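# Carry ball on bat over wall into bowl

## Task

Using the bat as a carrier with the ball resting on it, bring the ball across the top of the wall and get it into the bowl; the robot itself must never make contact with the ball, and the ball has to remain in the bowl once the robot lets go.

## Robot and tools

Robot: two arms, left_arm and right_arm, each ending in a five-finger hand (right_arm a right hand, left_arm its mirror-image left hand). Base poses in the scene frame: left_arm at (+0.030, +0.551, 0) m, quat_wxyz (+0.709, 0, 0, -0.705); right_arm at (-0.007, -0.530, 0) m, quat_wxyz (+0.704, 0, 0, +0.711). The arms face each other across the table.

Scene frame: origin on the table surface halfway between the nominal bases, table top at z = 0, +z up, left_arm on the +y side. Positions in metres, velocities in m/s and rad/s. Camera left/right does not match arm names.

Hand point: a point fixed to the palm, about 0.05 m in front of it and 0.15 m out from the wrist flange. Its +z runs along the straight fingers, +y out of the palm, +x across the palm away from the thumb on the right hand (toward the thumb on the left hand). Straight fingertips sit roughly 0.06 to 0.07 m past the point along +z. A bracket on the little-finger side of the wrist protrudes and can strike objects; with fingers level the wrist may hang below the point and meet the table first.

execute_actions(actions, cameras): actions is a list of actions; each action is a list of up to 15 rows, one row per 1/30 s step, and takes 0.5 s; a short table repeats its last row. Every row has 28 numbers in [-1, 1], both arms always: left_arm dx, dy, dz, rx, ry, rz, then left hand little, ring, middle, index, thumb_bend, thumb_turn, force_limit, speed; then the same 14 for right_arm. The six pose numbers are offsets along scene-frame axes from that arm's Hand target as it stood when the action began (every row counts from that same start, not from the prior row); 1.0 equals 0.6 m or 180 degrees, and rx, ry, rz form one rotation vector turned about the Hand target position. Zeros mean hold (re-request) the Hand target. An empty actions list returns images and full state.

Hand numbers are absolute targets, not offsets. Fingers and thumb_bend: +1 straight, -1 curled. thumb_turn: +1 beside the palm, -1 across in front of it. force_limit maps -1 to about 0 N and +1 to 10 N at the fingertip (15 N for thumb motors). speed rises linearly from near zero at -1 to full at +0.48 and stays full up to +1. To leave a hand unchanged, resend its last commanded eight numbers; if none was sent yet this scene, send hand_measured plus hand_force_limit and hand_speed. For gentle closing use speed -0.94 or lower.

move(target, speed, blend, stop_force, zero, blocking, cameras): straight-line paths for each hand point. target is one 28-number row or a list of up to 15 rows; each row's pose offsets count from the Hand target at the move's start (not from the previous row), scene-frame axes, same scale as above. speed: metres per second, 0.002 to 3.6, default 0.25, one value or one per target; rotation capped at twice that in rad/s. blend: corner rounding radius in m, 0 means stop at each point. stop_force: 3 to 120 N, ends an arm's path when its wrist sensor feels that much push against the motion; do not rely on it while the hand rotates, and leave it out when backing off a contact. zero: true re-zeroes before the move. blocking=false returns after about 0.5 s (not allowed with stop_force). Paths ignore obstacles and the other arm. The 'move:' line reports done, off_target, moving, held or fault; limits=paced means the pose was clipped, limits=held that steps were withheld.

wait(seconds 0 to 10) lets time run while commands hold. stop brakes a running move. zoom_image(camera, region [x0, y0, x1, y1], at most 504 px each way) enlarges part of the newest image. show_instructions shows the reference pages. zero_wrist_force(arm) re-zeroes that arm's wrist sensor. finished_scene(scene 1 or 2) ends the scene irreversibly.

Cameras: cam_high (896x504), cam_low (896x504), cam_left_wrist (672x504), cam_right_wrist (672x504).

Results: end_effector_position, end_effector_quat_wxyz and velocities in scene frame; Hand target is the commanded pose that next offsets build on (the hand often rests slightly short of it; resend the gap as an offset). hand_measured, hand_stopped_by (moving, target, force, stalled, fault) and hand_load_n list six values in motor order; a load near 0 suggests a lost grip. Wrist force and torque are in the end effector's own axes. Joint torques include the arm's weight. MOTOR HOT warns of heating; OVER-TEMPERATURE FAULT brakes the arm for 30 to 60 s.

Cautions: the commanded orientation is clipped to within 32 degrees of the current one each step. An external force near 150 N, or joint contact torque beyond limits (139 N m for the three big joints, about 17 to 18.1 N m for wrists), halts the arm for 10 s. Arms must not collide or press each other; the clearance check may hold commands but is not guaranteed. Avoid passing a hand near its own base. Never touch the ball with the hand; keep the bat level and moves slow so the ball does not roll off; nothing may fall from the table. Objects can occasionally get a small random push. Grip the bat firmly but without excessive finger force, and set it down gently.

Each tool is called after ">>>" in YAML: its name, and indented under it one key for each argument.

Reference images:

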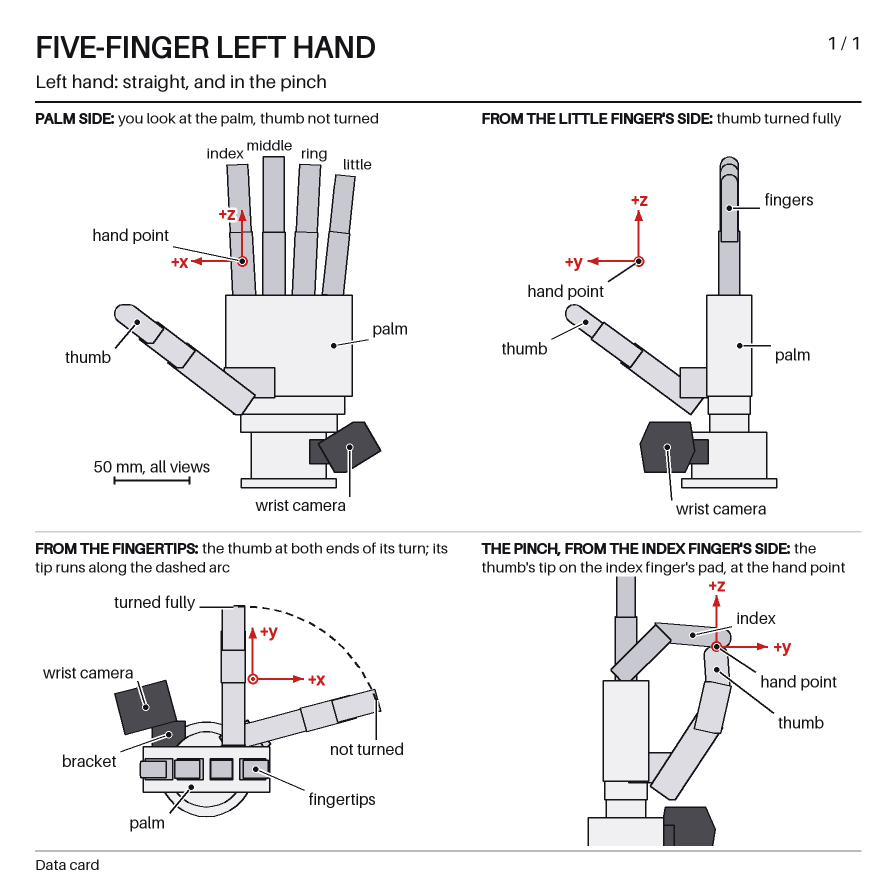

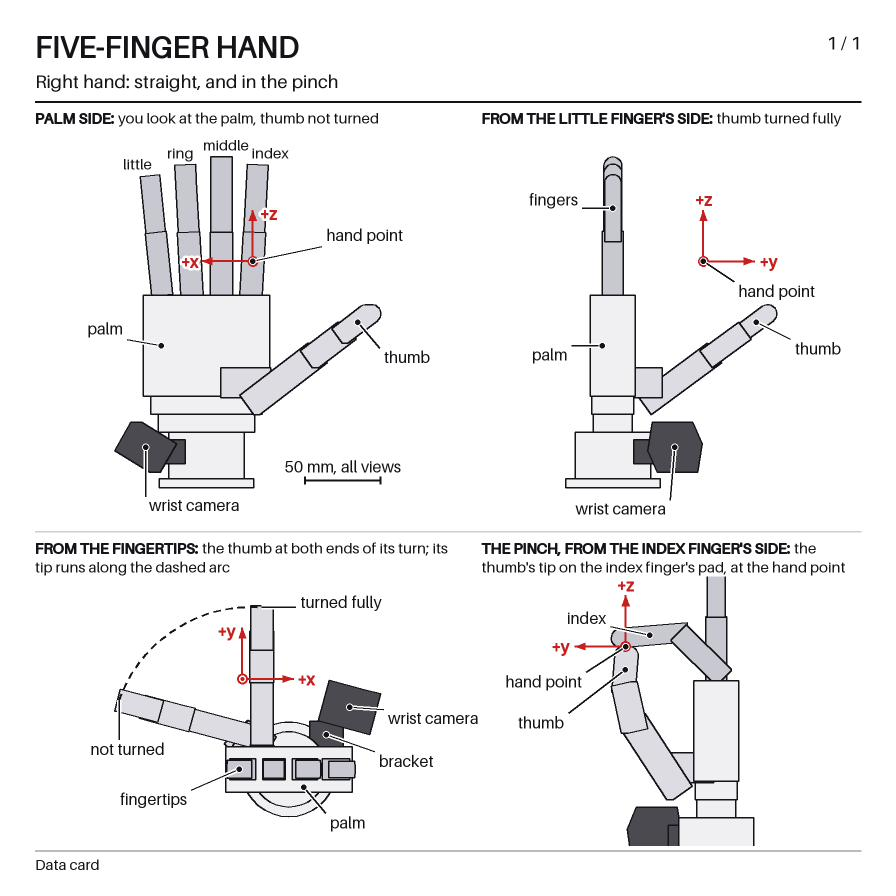

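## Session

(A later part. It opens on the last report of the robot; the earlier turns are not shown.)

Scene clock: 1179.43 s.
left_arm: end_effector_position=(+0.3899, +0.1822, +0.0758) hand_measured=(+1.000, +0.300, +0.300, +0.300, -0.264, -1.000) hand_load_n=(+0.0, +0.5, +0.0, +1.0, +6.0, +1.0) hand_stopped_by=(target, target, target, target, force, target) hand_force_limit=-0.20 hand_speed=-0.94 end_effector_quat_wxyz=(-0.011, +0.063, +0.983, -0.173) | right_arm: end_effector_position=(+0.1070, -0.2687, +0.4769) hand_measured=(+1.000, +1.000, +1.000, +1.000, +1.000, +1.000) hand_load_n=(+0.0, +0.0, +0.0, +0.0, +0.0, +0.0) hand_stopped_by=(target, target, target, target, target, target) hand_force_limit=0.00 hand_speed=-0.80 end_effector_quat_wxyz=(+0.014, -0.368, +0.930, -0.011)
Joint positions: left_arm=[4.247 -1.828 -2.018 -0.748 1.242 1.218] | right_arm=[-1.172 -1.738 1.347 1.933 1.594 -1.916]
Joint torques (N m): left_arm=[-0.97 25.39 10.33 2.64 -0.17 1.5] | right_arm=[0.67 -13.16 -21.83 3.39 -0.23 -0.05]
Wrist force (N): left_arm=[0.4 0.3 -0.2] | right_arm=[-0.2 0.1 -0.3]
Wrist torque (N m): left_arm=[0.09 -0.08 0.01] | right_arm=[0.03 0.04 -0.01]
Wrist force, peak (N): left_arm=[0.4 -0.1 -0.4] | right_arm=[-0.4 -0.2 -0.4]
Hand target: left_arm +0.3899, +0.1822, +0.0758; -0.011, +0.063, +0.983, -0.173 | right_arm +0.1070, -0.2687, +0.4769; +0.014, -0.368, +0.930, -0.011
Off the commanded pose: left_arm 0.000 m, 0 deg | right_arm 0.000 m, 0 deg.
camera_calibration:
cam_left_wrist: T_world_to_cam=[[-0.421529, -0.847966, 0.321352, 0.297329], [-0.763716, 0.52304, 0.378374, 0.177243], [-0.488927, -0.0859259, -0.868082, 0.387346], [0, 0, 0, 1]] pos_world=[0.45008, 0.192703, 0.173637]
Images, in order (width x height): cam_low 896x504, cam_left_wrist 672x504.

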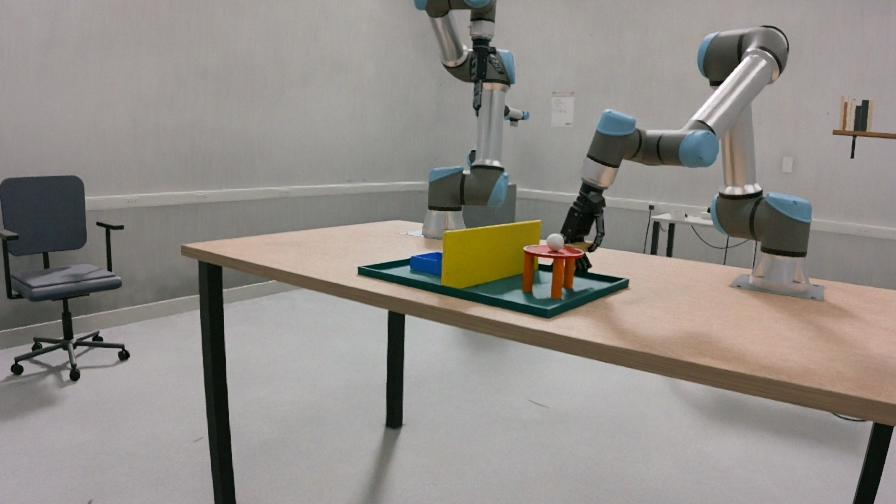

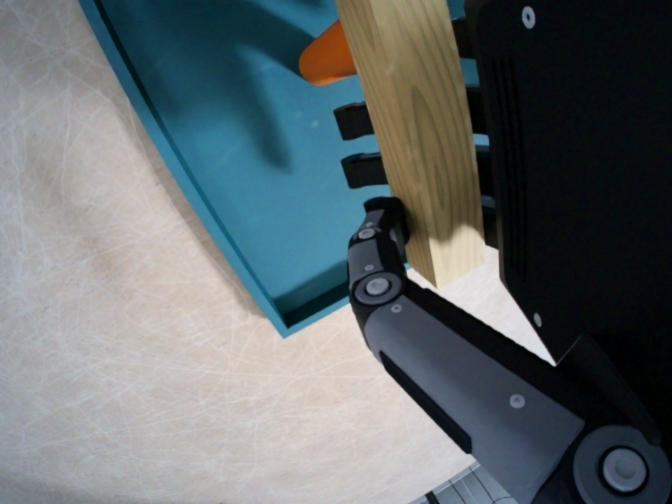

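>>> execute_actions:
  actions:
    - [[0,0,0,0,0,0,1,0.3,0.3,0.3,-0.62,-1,0.2,-0.94,0,0,0,0,0,0,1,1,1,1,1,1,0,-0.8]]

>>> execute_actions:
  actions:
    - [[0,0,0,0,0,0,1,0.1,0.1,0.1,-0.62,-1,-0.5,-0.94,0,0,0,0,0,0,1,1,1,1,1,1,0,-0.8]]
  cameras: ["cam_left_wrist","cam_low"]

>>> zoom_image:
  camera: "cam_low"
  region: [515, 220, 595, 280]

>>> zoom_image:
  camera: "cam_left_wrist"
  region: [300, 0, 540, 320]

Scene clock: 1186.57 s.
left_arm: end_effector_position=(+0.3899, +0.1822, +0.0758) hand_measured=(+1.000, +0.300, +0.300, +0.300, -0.270, -1.000) hand_load_n=(+0.0, +1.0, +0.5, +1.0, +9.0, +1.0) hand_stopped_by=(target, target, target, target, force, target) hand_force_limit=0.20 hand_speed=-0.94 end_effector_quat_wxyz=(-0.011, +0.063, +0.983, -0.173) | right_arm: end_effector_position=(+0.1070, -0.2687, +0.4769) hand_measured=(+1.000, +1.000, +1.000, +1.000, +1.000, +1.000) hand_load_n=(+0.0, +0.0, +0.0, +0.0, +0.0, +0.0) hand_stopped_by=(target, target, target, target, target, target) hand_force_limit=0.00 hand_speed=-0.80 end_effector_quat_wxyz=(+0.014, -0.368, +0.930, -0.011)
Joint positions: left_arm=[4.247 -1.828 -2.018 -0.748 1.242 1.218] | right_arm=[-1.172 -1.738 1.347 1.933 1.594 -1.916]
Joint torques (N m): left_arm=[2.68 28.56 12.54 1.5 -0.29 1.71] | right_arm=[-0.9 -13.66 -23.37 3.41 0.01 -0.17]
Wrist force (N): left_arm=[0.2 0.1 0.1] | right_arm=[0.3 0.0 -0.2]
Wrist torque (N m): left_arm=[0.05 -0.06 0.01] | right_arm=[0.01 -0.02 0.01]
Wrist force, peak (N): left_arm=[0.2 0.1 -0.7] | right_arm=[-0.3 -0.2 -0.5]
Hand target: left_arm +0.3899, +0.1822, +0.0758; -0.011, +0.063, +0.983, -0.173 | right_arm +0.1070, -0.2687, +0.4769; +0.014, -0.368, +0.930, -0.011
Off the commanded pose: left_arm 0.000 m, 0 deg | right_arm 0.000 m, 0 deg.

Scene clock: 1187.30 s.
left_arm: end_effector_position=(+0.3899, +0.1822, +0.0758) hand_measured=(+1.000, +0.222, +0.250, +0.262, -0.268, -1.000) hand_load_n=(+0.5, +3.0, +0.5, +2.0, +17.5, +3.5) hand_stopped_by=(target, force, force, force, force, target) hand_force_limit=-0.50 hand_speed=-0.94 end_effector_quat_wxyz=(-0.011, +0.063, +0.983, -0.173) | right_arm: end_effector_position=(+0.1070, -0.2687, +0.4769) hand_measured=(+1.000, +1.000, +1.000, +1.000, +1.000, +1.000) hand_load_n=(+0.0, +0.0, +0.0, +0.0, +0.0, +0.0) hand_stopped_by=(target, target, target, target, target, target) hand_force_limit=0.00 hand_speed=-0.80 end_effector_quat_wxyz=(+0.014, -0.368, +0.930, -0.011)
Joint positions: left_arm=[4.247 -1.828 -2.018 -0.748 1.242 1.218] | right_arm=[-1.172 -1.738 1.347 1.933 1.594 -1.916]
Joint torques (N m): left_arm=[3.69 29.5 12.73 1.24 -0.25 1.53] | right_arm=[-1.19 -13.27 -23.22 3.51 0.02 -0.06]
Wrist force (N): left_arm=[0.0 0.3 0.6] | right_arm=[0.3 0.3 -0.2]
Wrist torque (N m): left_arm=[-0.02 0.08 -0.06] | right_arm=[0.05 -0.04 0.02]
Wrist force, peak (N): left_arm=[-0.1 0.6 0.7] | right_arm=[0.3 0.3 -0.2]
Hand target: left_arm +0.3899, +0.1822, +0.0758; -0.011, +0.063, +0.983, -0.173 | right_arm +0.1070, -0.2687, +0.4769; +0.014, -0.368, +0.930, -0.011
Off the commanded pose: left_arm 0.000 m, 0 deg | right_arm 0.000 m, 0 deg.
camera_calibration:
cam_left_wrist: T_world_to_cam=[[-0.421529, -0.847966, 0.321352, 0.297329], [-0.763716, 0.52304, 0.378374, 0.177243], [-0.488927, -0.0859259, -0.868082, 0.387346], [0, 0, 0, 1]] pos_world=[0.45008, 0.192703, 0.173637]
Images, in order (width x height): cam_low 896x504, cam_left_wrist 672x504.

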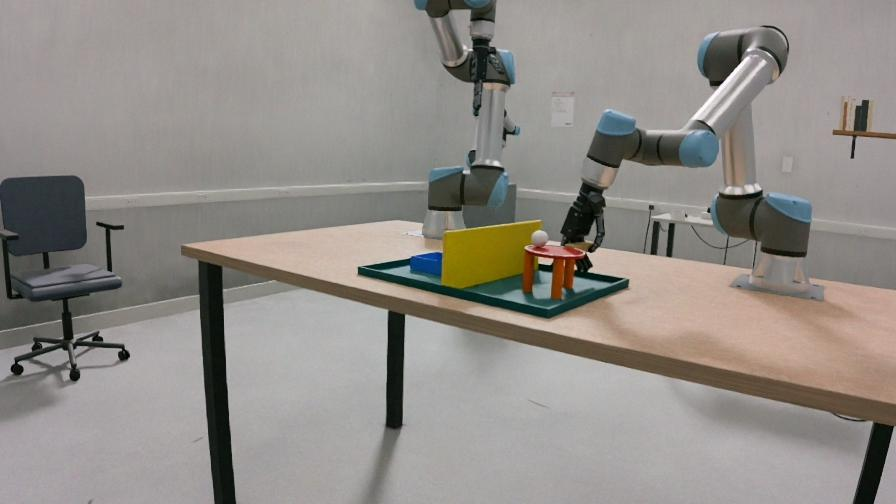

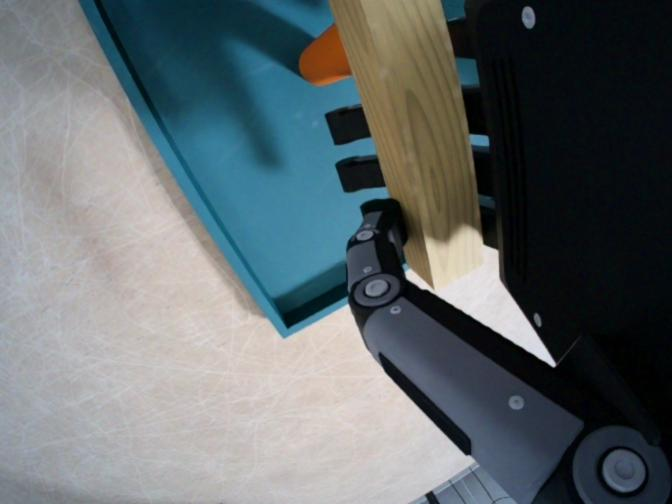

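Scaled by 6.300 from the camera's 896x504 image, which has a finer 1280x720 frame.

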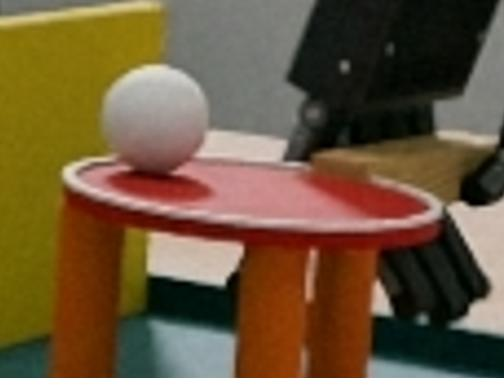

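Scaled by 1.575 from the camera's 672x504 image, which has a finer 960x720 frame.

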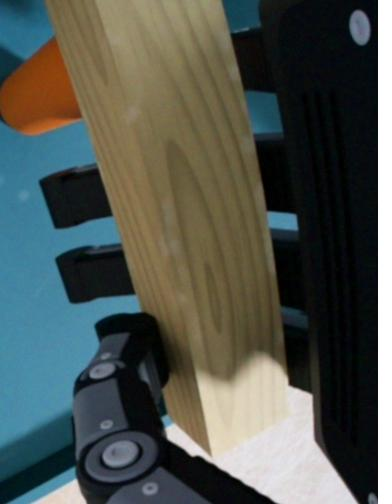

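>>> wait:
  seconds: 0.1
  cameras: ["cam_high","cam_low"]

>>> zoom_image:
  camera: "cam_low"
  region: [515, 220, 595, 280]

>>> zoom_image:
  camera: "cam_high"
  region: [480, 220, 600, 340]

Scene clock: 1193.43 s.
left_arm: end_effector_position=(+0.3899, +0.1822, +0.0758) hand_measured=(+1.000, +0.222, +0.250, +0.262, -0.268, -1.000) hand_load_n=(+0.0, +2.5, +0.5, +2.0, +17.5, +3.5) hand_stopped_by=(target, force, force, force, force, target) hand_force_limit=-0.50 hand_speed=-0.94 end_effector_quat_wxyz=(-0.011, +0.063, +0.983, -0.173) | right_arm: end_effector_position=(+0.1070, -0.2687, +0.4769) hand_measured=(+1.000, +1.000, +1.000, +1.000, +1.000, +1.000) hand_load_n=(+0.0, +0.0, +0.0, +0.0, +0.0, -0.5) hand_stopped_by=(target, target, target, target, target, target) hand_force_limit=0.00 hand_speed=-0.80 end_effector_quat_wxyz=(+0.014, -0.368, +0.930, -0.011)
Joint positions: left_arm=[4.247 -1.828 -2.018 -0.748 1.242 1.218] | right_arm=[-1.172 -1.738 1.347 1.933 1.594 -1.916]
Joint torques (N m): left_arm=[4.95 32.72 13.93 1.12 -0.36 1.36] | right_arm=[-0.38 -12.92 -21.51 3.62 0.2 -0.17]
Wrist force (N): left_arm=[-0.1 0.6 0.3] | right_arm=[0.1 -0.1 -0.4]
Wrist torque (N m): left_arm=[0.05 0.07 -0.07] | right_arm=[-0.01 0.00 0.01]
Wrist force, peak (N): left_arm=[0.1 0.8 0.7] | right_arm=[0.0 -0.1 -0.7]
Hand target: left_arm +0.3899, +0.1822, +0.0758; -0.011, +0.063, +0.983, -0.173 | right_arm +0.1070, -0.2687, +0.4769; +0.014, -0.368, +0.930, -0.011
Off the commanded pose: left_arm 0.000 m, 0 deg | right_arm 0.000 m, 0 deg.
wait: 0.10 s; at rest from the start
Images, in order (width x height): cam_high 896x504, cam_low 896x504.

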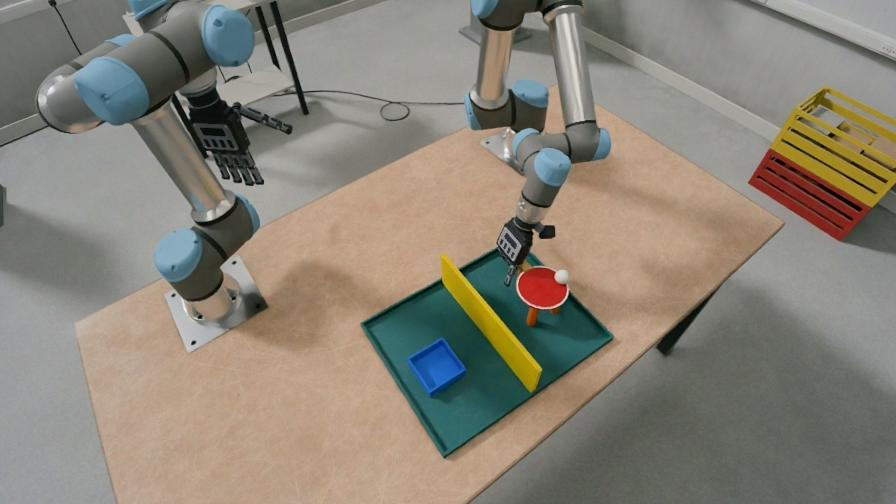

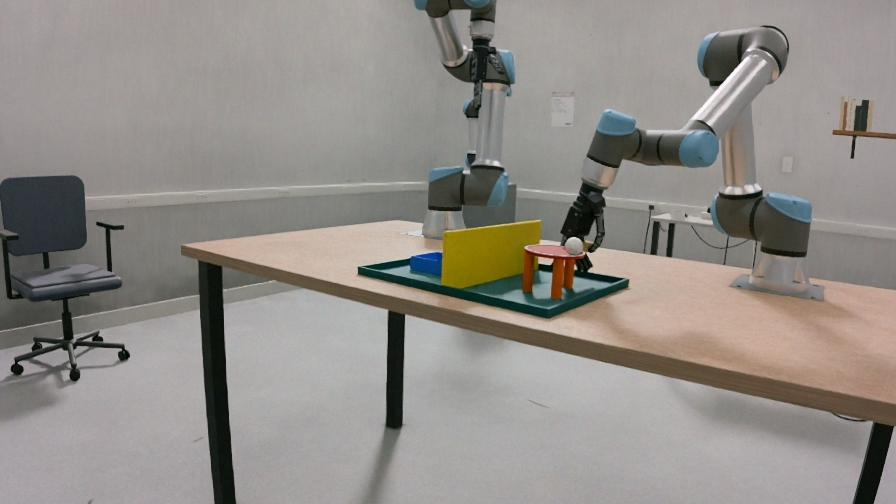

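Scaled by 6.300 from the camera's 896x504 image, which has a finer 1280x720 frame.

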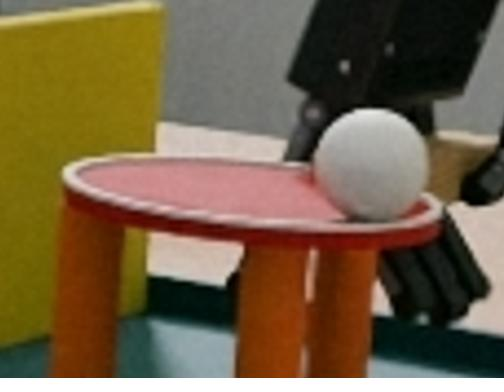

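Scaled by 4.200 from the camera's 896x504 image, which has a finer 1280x720 frame.

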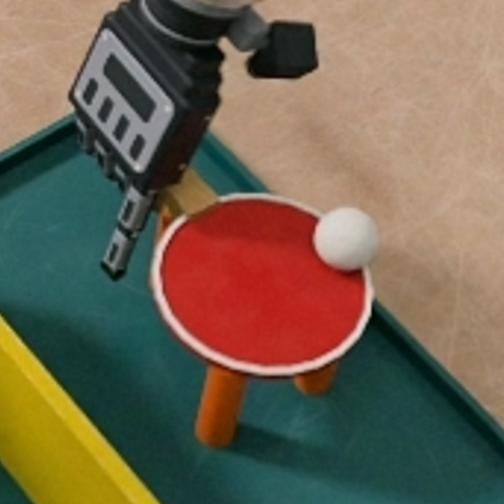

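>>> execute_actions:
  actions:
    - [[0,0,0,0,0,0,1,0.1,0.1,0.1,-0.258,-1,-0.5,-0.94,0,0,0,0,0,0,1,1,1,1,1,1,0,-0.8]]
  cameras: ["cam_low"]

>>> zoom_image:
  camera: "cam_low"
  region: [515, 220, 595, 280]

Scene clock: 1208.00 s.
left_arm: end_effector_position=(+0.3899, +0.1822, +0.0758) hand_measured=(+1.000, +0.222, +0.250, +0.262, -0.254, -1.000) hand_load_n=(-0.5, +2.0, +0.5, +1.5, +12.0, +3.0) hand_stopped_by=(target, force, force, force, force, target) hand_force_limit=-0.50 hand_speed=-0.94 end_effector_quat_wxyz=(-0.011, +0.063, +0.983, -0.173) | right_arm: end_effector_position=(+0.1070, -0.2687, +0.4769) hand_measured=(+1.000, +1.000, +1.000, +1.000, +1.000, +1.000) hand_load_n=(+0.0, +0.0, +0.0, +0.0, +0.0, +0.0) hand_stopped_by=(target, target, target, target, target, target) hand_force_limit=0.00 hand_speed=-0.80 end_effector_quat_wxyz=(+0.014, -0.368, +0.930, -0.011)
Joint positions: left_arm=[4.247 -1.828 -2.018 -0.748 1.242 1.218] | right_arm=[-1.172 -1.738 1.347 1.933 1.594 -1.916]
Joint torques (N m): left_arm=[4.7 35.24 19.66 1.28 -0.46 1.36] | right_arm=[-1.13 -13.7 -23.66 3.64 0.11 -0.08]
Wrist force (N): left_arm=[0.0 0.4 0.3] | right_arm=[-0.1 0.2 -0.1]
Wrist torque (N m): left_arm=[0.00 0.02 -0.05] | right_arm=[0.02 0.03 0.00]
Wrist force, peak (N): left_arm=[-0.1 0.6 0.9] | right_arm=[-0.5 -0.4 0.3]
Hand target: left_arm +0.3899, +0.1822, +0.0758; -0.011, +0.063, +0.983, -0.173 | right_arm +0.1070, -0.2687, +0.4769; +0.014, -0.368, +0.930, -0.011
Off the commanded pose: left_arm 0.000 m, 0 deg | right_arm 0.000 m, 0 deg.
Images, in order (width x height): cam_low 896x504.

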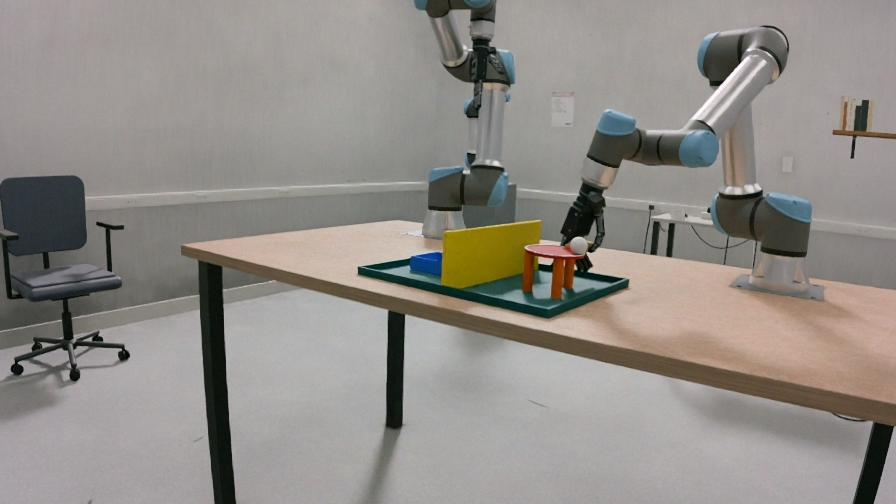

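Scaled by 6.300 from the camera's 896x504 image, which has a finer 1280x720 frame.

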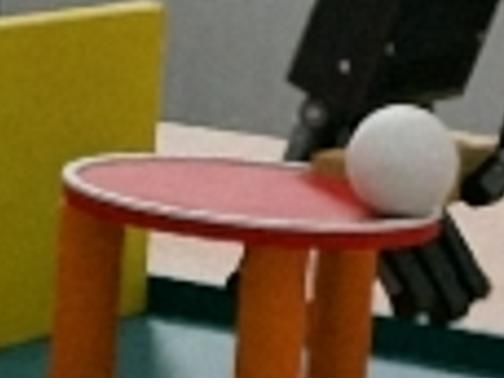

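>>> wait:
  seconds: 0.1
  cameras: ["cam_high","cam_low"]

>>> zoom_image:
  camera: "cam_low"
  region: [515, 220, 595, 280]

>>> zoom_image:
  camera: "cam_high"
  region: [480, 220, 600, 340]

Scene clock: 1212.50 s.
left_arm: end_effector_position=(+0.3899, +0.1822, +0.0758) hand_measured=(+1.000, +0.222, +0.250, +0.262, -0.254, -1.000) hand_load_n=(+0.0, +2.0, +0.0, +2.0, +12.0, +3.0) hand_stopped_by=(target, force, force, force, force, target) hand_force_limit=-0.50 hand_speed=-0.94 end_effector_quat_wxyz=(-0.011, +0.063, +0.983, -0.173) | right_arm: end_effector_position=(+0.1070, -0.2687, +0.4769) hand_measured=(+1.000, +1.000, +1.000, +1.000, +1.000, +1.000) hand_load_n=(+0.5, +0.0, +0.0, +0.0, +0.0, -0.5) hand_stopped_by=(target, target, target, target, target, target) hand_force_limit=0.00 hand_speed=-0.80 end_effector_quat_wxyz=(+0.014, -0.368, +0.930, -0.011)
Joint positions: left_arm=[4.247 -1.828 -2.018 -0.748 1.242 1.218] | right_arm=[-1.172 -1.738 1.347 1.933 1.594 -1.916]
Joint torques (N m): left_arm=[5.99 35.93 20.15 1.04 -0.54 1.23] | right_arm=[-0.93 -14.62 -24.53 3.83 0.25 -0.28]
Wrist force (N): left_arm=[0.0 0.4 0.1] | right_arm=[-0.1 -0.2 0.1]
Wrist torque (N m): left_arm=[0.02 0.02 -0.06] | right_arm=[-0.04 0.02 -0.01]
Wrist force, peak (N): left_arm=[0.1 0.6 0.3] | right_arm=[-0.3 0.5 -0.3]
Hand target: left_arm +0.3899, +0.1822, +0.0758; -0.011, +0.063, +0.983, -0.173 | right_arm +0.1070, -0.2687, +0.4769; +0.014, -0.368, +0.930, -0.011
Off the commanded pose: left_arm 0.000 m, 0 deg | right_arm 0.000 m, 0 deg.
wait: 0.10 s; at rest from the start
Images, in order (width x height): cam_high 896x504, cam_low 896x504.

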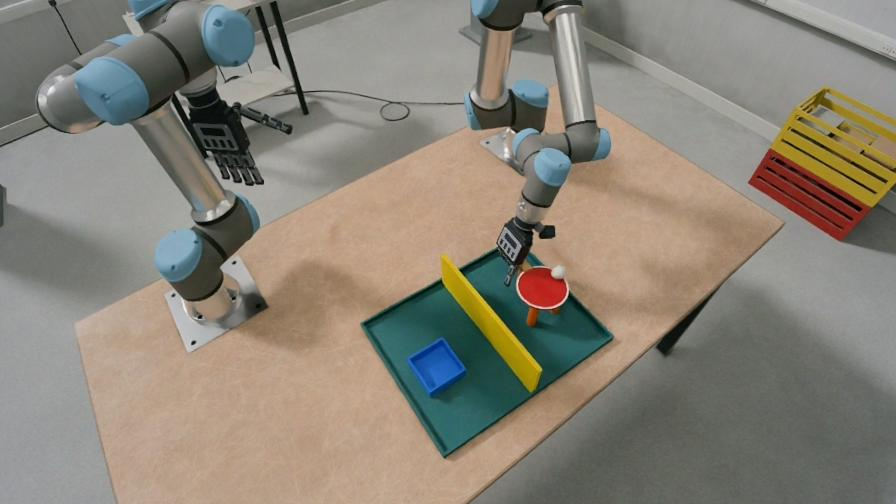

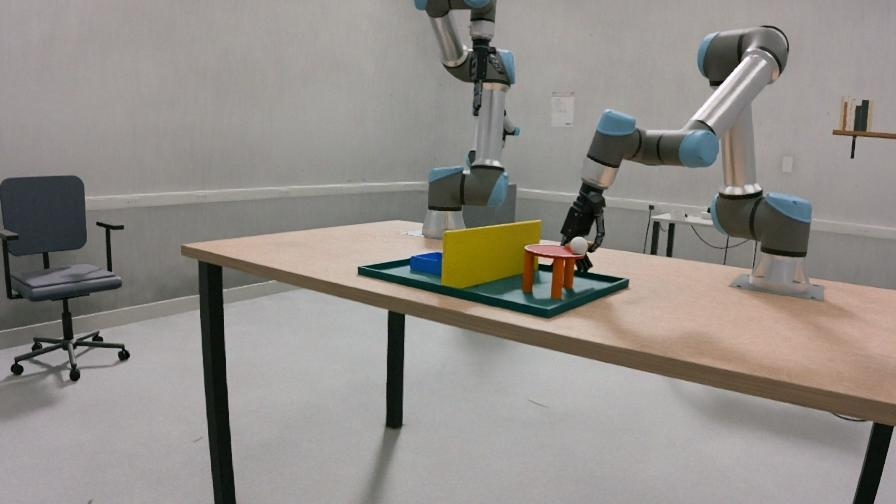

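Scaled by 6.300 from the camera's 896x504 image, which has a finer 1280x720 frame.

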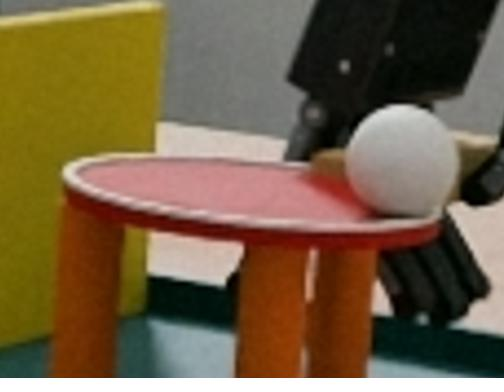

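Scaled by 4.200 from the camera's 896x504 image, which has a finer 1280x720 frame.

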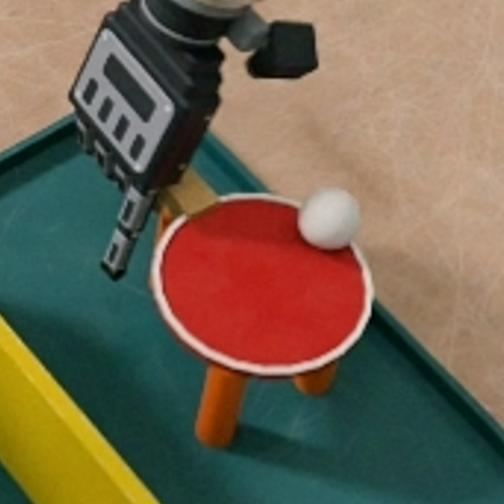

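>>> move:
  target: [0,0,0.0167,0,0,0,1,0.1,0.1,0.1,-0.258,-1,-0.5,-0.94,0,0,0,0,0,0,1,1,1,1,1,1,0,-0.8]
  speed: 0.02
  cameras: ["cam_low","cam_high","cam_left_wrist"]

>>> zoom_image:
  camera: "cam_low"
  region: [515, 215, 611, 287]

>>> zoom_image:
  camera: "cam_high"
  region: [480, 220, 600, 340]

Scene clock: 1219.10 s.
left_arm: end_effector_position=(+0.3899, +0.1822, +0.0859) hand_measured=(+1.000, +0.222, +0.250, +0.262, -0.254, -1.000) hand_load_n=(+0.0, +2.5, +0.0, +1.5, +12.5, +2.5) hand_stopped_by=(target, force, force, force, force, target) hand_force_limit=-0.50 hand_speed=-0.94 end_effector_quat_wxyz=(-0.011, +0.063, +0.983, -0.173) | right_arm: end_effector_position=(+0.1070, -0.2687, +0.4769) hand_measured=(+1.000, +1.000, +1.000, +1.000, +1.000, +1.000) hand_load_n=(+0.0, +0.0, +0.0, +0.0, +0.0, +0.0) hand_stopped_by=(target, target, target, target, target, target) hand_force_limit=0.00 hand_speed=-0.80 end_effector_quat_wxyz=(+0.014, -0.368, +0.930, -0.011)
Joint positions: left_arm=[4.247 -1.811 -2.007 -0.776 1.242 1.218] | right_arm=[-1.172 -1.738 1.347 1.933 1.594 -1.916]
Joint torques (N m): left_arm=[4.53 20.65 13.61 4.92 -0.48 0.64] | right_arm=[0.01 -14.33 -24.04 3.73 0.07 -0.15]
Wrist force (N): left_arm=[0.2 0.4 0.5] | right_arm=[0.3 -0.3 0.1]
Wrist torque (N m): left_arm=[-0.01 0.05 -0.04] | right_arm=[-0.05 -0.04 0.00]
Wrist force, peak (N): left_arm=[0.3 0.8 0.8] | right_arm=[0.5 -0.1 -0.4]
Hand target: left_arm +0.3899, +0.1822, +0.0858; -0.011, +0.063, +0.983, -0.173 | right_arm +0.1070, -0.2687, +0.4769; +0.014, -0.368, +0.930, -0.011
Off the commanded pose: left_arm 0.000 m, 0 deg | right_arm 0.000 m, 0 deg.
move: done
camera_calibration:
cam_left_wrist: T_world_to_cam=[[-0.421607, -0.84793, 0.321344, 0.294081], [-0.763722, 0.523097, 0.378284, 0.173391], [-0.488852, -0.0859298, -0.868124, 0.396175], [0, 0, 0, 1]] pos_world=[0.45008, 0.192703, 0.183837]
Images, in order (width x height): cam_high 896x504, cam_low 896x504, cam_left_wrist 672x504.

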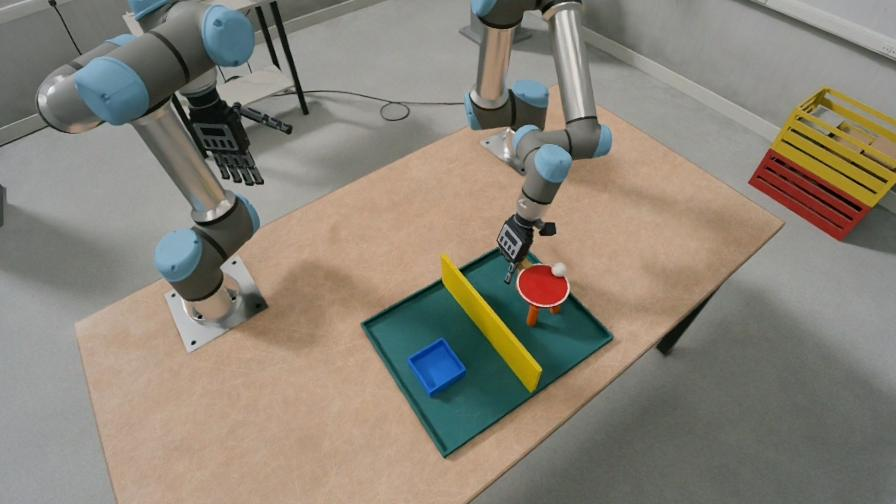

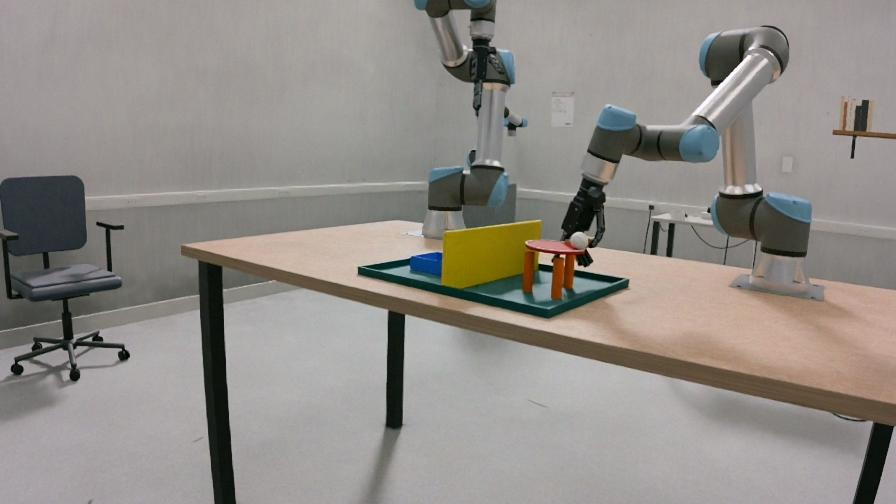

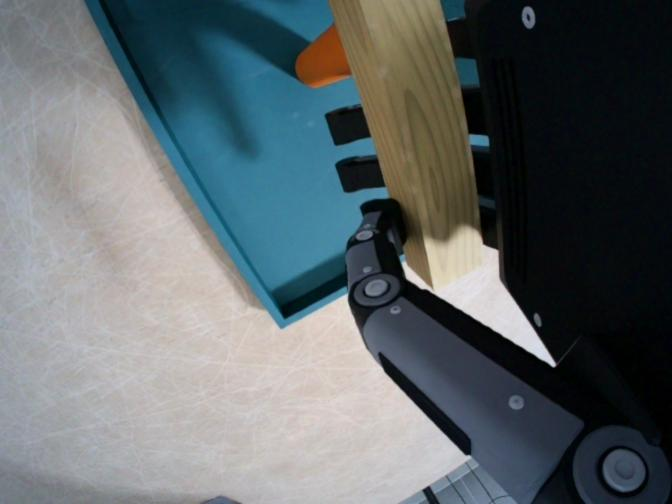

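Scaled by 5.250 from the camera's 896x504 image, which has a finer 1280x720 frame.

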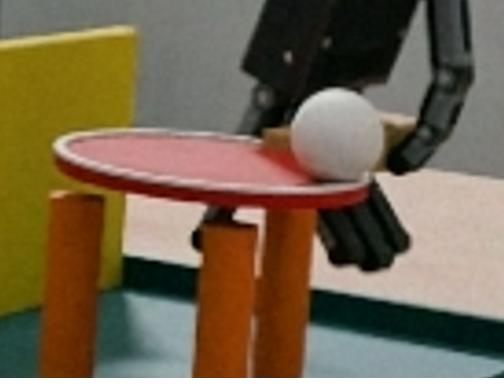

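Scaled by 4.200 from the camera's 896x504 image, which has a finer 1280x720 frame.

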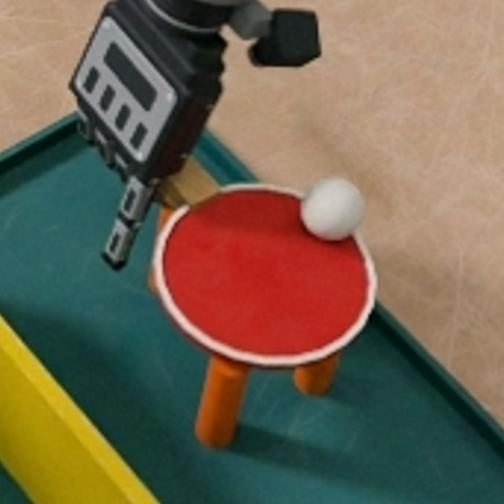

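>>> move:
  target: [0,0,0.2167,-0.022,0.0029,0,1,0.1,0.1,0.1,-0.258,-1,-0.5,-0.94,0,0,0,0,0,0,1,1,1,1,1,1,0,-0.8]
  speed: 0.05
  cameras: ["cam_low","cam_high","cam_left_wrist"]

>>> zoom_image:
  camera: "cam_low"
  region: [495, 135, 627, 235]

>>> zoom_image:
  camera: "cam_high"
  region: [480, 180, 640, 340]

Scene clock: 1258.50 s.
left_arm: end_effector_position=(+0.3899, +0.1822, +0.2159) hand_measured=(+1.000, +0.222, +0.250, +0.262, -0.254, -1.000) hand_load_n=(+0.0, +2.0, +0.0, +1.5, +12.5, +3.0) hand_stopped_by=(target, force, force, force, force, target) hand_force_limit=-0.50 hand_speed=-0.94 end_effector_quat_wxyz=(-0.013, +0.062, +0.976, -0.208) | right_arm: end_effector_position=(+0.1070, -0.2687, +0.4769) hand_measured=(+1.000, +1.000, +1.000, +1.000, +1.000, +1.000) hand_load_n=(+0.0, +0.0, +0.0, +0.0, +0.0, +0.0) hand_stopped_by=(target, target, target, target, target, target) hand_force_limit=0.00 hand_speed=-0.80 end_effector_quat_wxyz=(+0.014, -0.368, +0.930, -0.011)
Joint positions: left_arm=[4.281 -1.635 -1.846 -1.101 1.172 1.245] | right_arm=[-1.172 -1.738 1.347 1.933 1.594 -1.916]
Joint torques (N m): left_arm=[-1.61 16.56 11.64 4.9 0.17 1.03] | right_arm=[-0.97 -15.28 -25.71 4.05 0.13 -0.12]
Wrist force (N): left_arm=[0.0 0.4 0.5] | right_arm=[-0.1 -0.3 0.0]
Wrist torque (N m): left_arm=[-0.01 0.08 -0.07] | right_arm=[-0.05 0.02 -0.02]
Wrist force, peak (N): left_arm=[0.2 0.7 1.3] | right_arm=[0.2 -0.2 0.5]
Hand target: left_arm +0.3899, +0.1822, +0.2158; -0.013, +0.062, +0.976, -0.207 | right_arm +0.1070, -0.2687, +0.4769; +0.014, -0.368, +0.930, -0.011
Off the commanded pose: left_arm 0.000 m, 0 deg | right_arm 0.000 m, 0 deg.
move: done
camera_calibration:
cam_left_wrist: T_world_to_cam=[[-0.418378, -0.823545, 0.383058, 0.233395], [-0.760472, 0.548222, 0.348043, 0.124921], [-0.49663, -0.145691, -0.855648, 0.520203], [0, 0, 0, 1]] pos_world=[0.450995, 0.199516, 0.312229]
Images, in order (width x height): cam_high 896x504, cam_low 896x504, cam_left_wrist 672x504.

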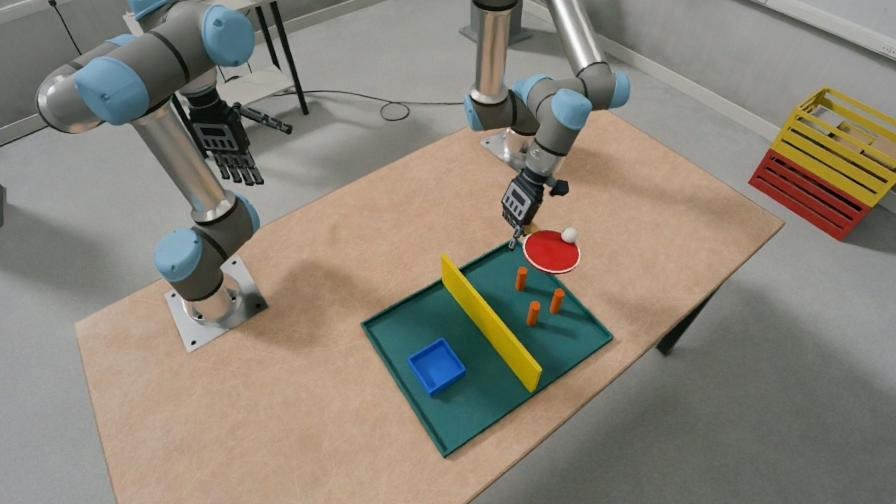

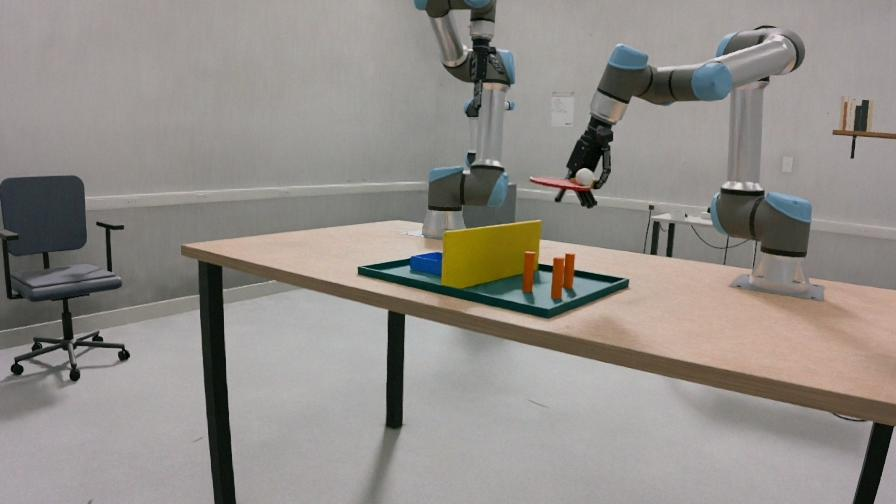

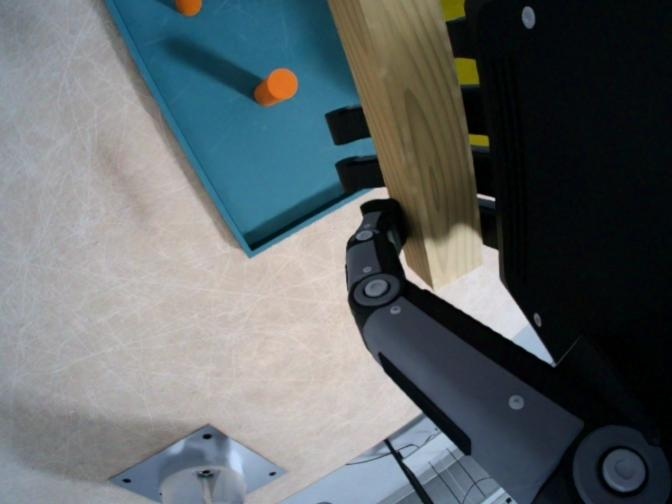

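Scaled by 3.818 from the camera's 896x504 image, which has a finer 1280x720 frame.

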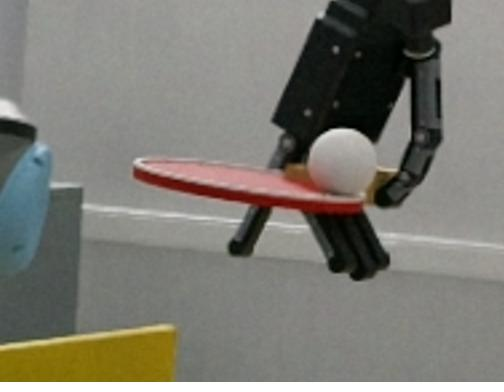

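Scaled by 3.150 from the camera's 896x504 image, which has a finer 1280x720 frame.

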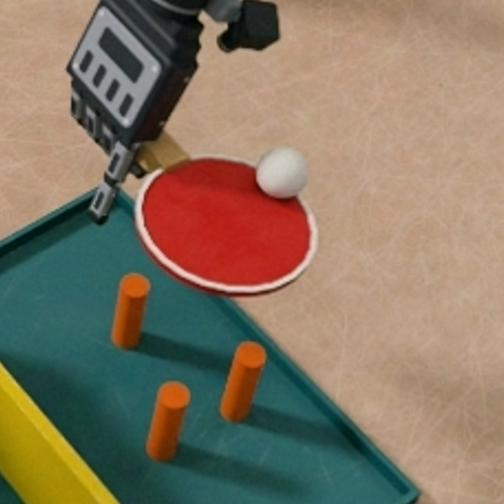

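>>> move:
  target: [-0.04,-0.5783,0,0,0,0,1,0.1,0.1,0.1,-0.258,-1,-0.5,-0.94,0,0,0,0,0,0,1,1,1,1,1,1,0,-0.8]
  speed: 0.1
  cameras: ["cam_low","cam_high","cam_left_wrist"]

>>> zoom_image:
  camera: "cam_low"
  region: [350, 130, 510, 290]

>>> zoom_image:
  camera: "cam_high"
  region: [370, 240, 530, 400]

Scene clock: 1274.20 s.
left_arm: end_effector_position=(+0.3658, -0.1648, +0.2157) hand_measured=(+1.000, +0.222, +0.250, +0.262, -0.254, -1.000) hand_load_n=(+0.0, +2.0, +0.0, +1.5, +12.5, +2.5) hand_stopped_by=(target, force, force, force, force, target) hand_force_limit=-0.50 hand_speed=-0.94 end_effector_quat_wxyz=(-0.013, +0.063, +0.976, -0.207) | right_arm: end_effector_position=(+0.1070, -0.2687, +0.4769) hand_measured=(+1.000, +1.000, +1.000, +1.000, +1.000, +1.000) hand_load_n=(+0.0, +0.0, +0.0, +0.0, +0.0, +0.0) hand_stopped_by=(target, target, target, target, target, target) hand_force_limit=0.00 hand_speed=-0.80 end_effector_quat_wxyz=(+0.014, -0.368, +0.930, -0.011)
Joint positions: left_arm=[3.816 -2.27 -0.995 -1.149 1.273 0.762] | right_arm=[-1.172 -1.738 1.347 1.933 1.594 -1.916]
Joint torques (N m): left_arm=[7.67 54.86 23.53 5.14 -0.81 1.68] | right_arm=[-0.69 -15.51 -23.95 4.02 0.32 -0.25]
Wrist force (N): left_arm=[-0.3 0.3 0.7] | right_arm=[-0.3 -0.1 0.1]
Wrist torque (N m): left_arm=[-0.05 0.12 0.07] | right_arm=[-0.03 0.05 -0.02]
Wrist force, peak (N): left_arm=[0.1 1.5 0.2] | right_arm=[-0.6 -0.2 0.0]
Hand target: left_arm +0.3659, -0.1648, +0.2158; -0.013, +0.062, +0.976, -0.207 | right_arm +0.1070, -0.2687, +0.4769; +0.014, -0.368, +0.930, -0.011
Off the commanded pose: left_arm 0.000 m, 0 deg | right_arm 0.000 m, 0 deg.
move: done
camera_calibration:
cam_left_wrist: T_world_to_cam=[[-0.418358, -0.823623, 0.382912, -0.062356], [-0.760344, 0.548183, 0.348385, 0.29673], [-0.496844, -0.145395, -0.855574, 0.45762], [0, 0, 0, 1]] pos_world=[0.426895, -0.147484, 0.312028]
Images, in order (width x height): cam_high 896x504, cam_low 896x504, cam_left_wrist 672x504.

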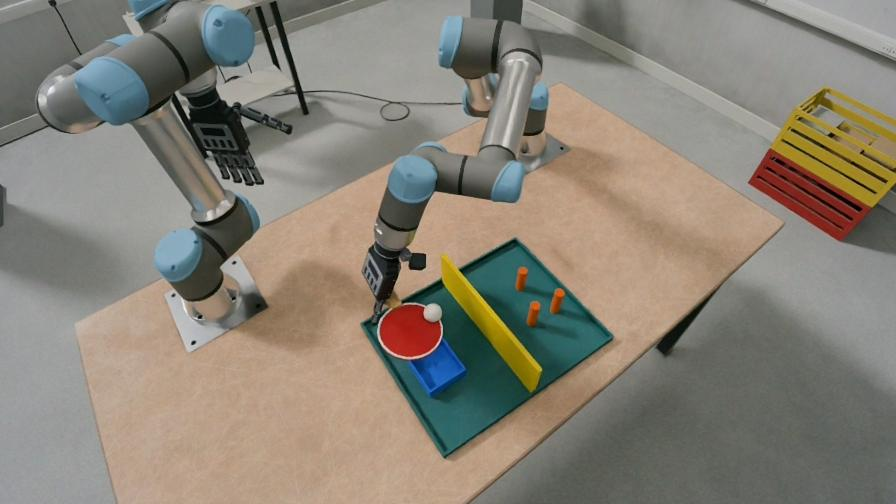

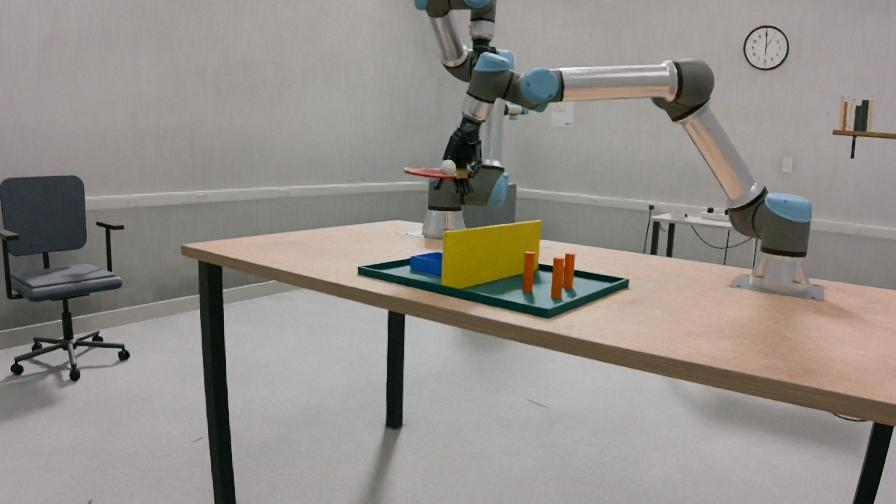

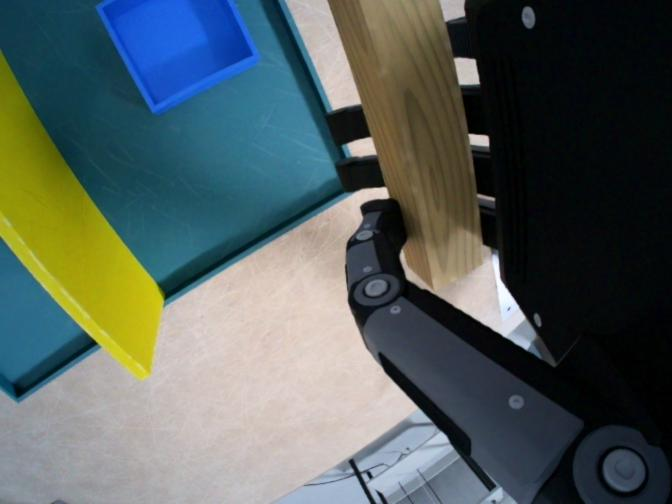

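Scaled by 3.150 from the camera's 896x504 image, which has a finer 1280x720 frame.

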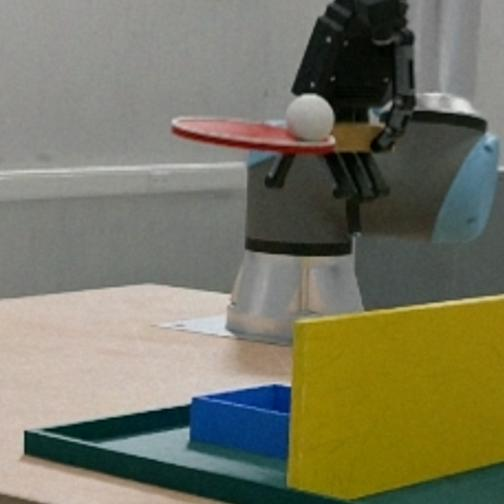

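Scaled by 3.150 from the camera's 896x504 image, which has a finer 1280x720 frame.

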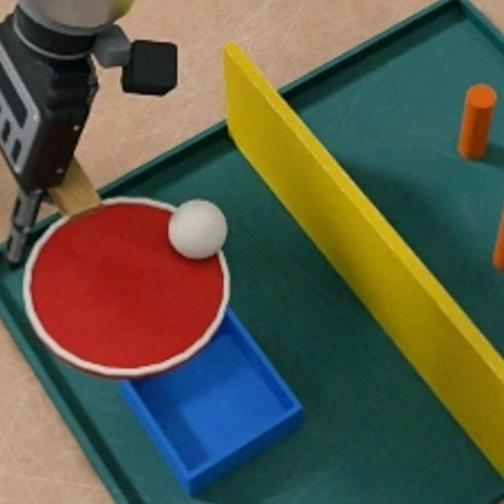

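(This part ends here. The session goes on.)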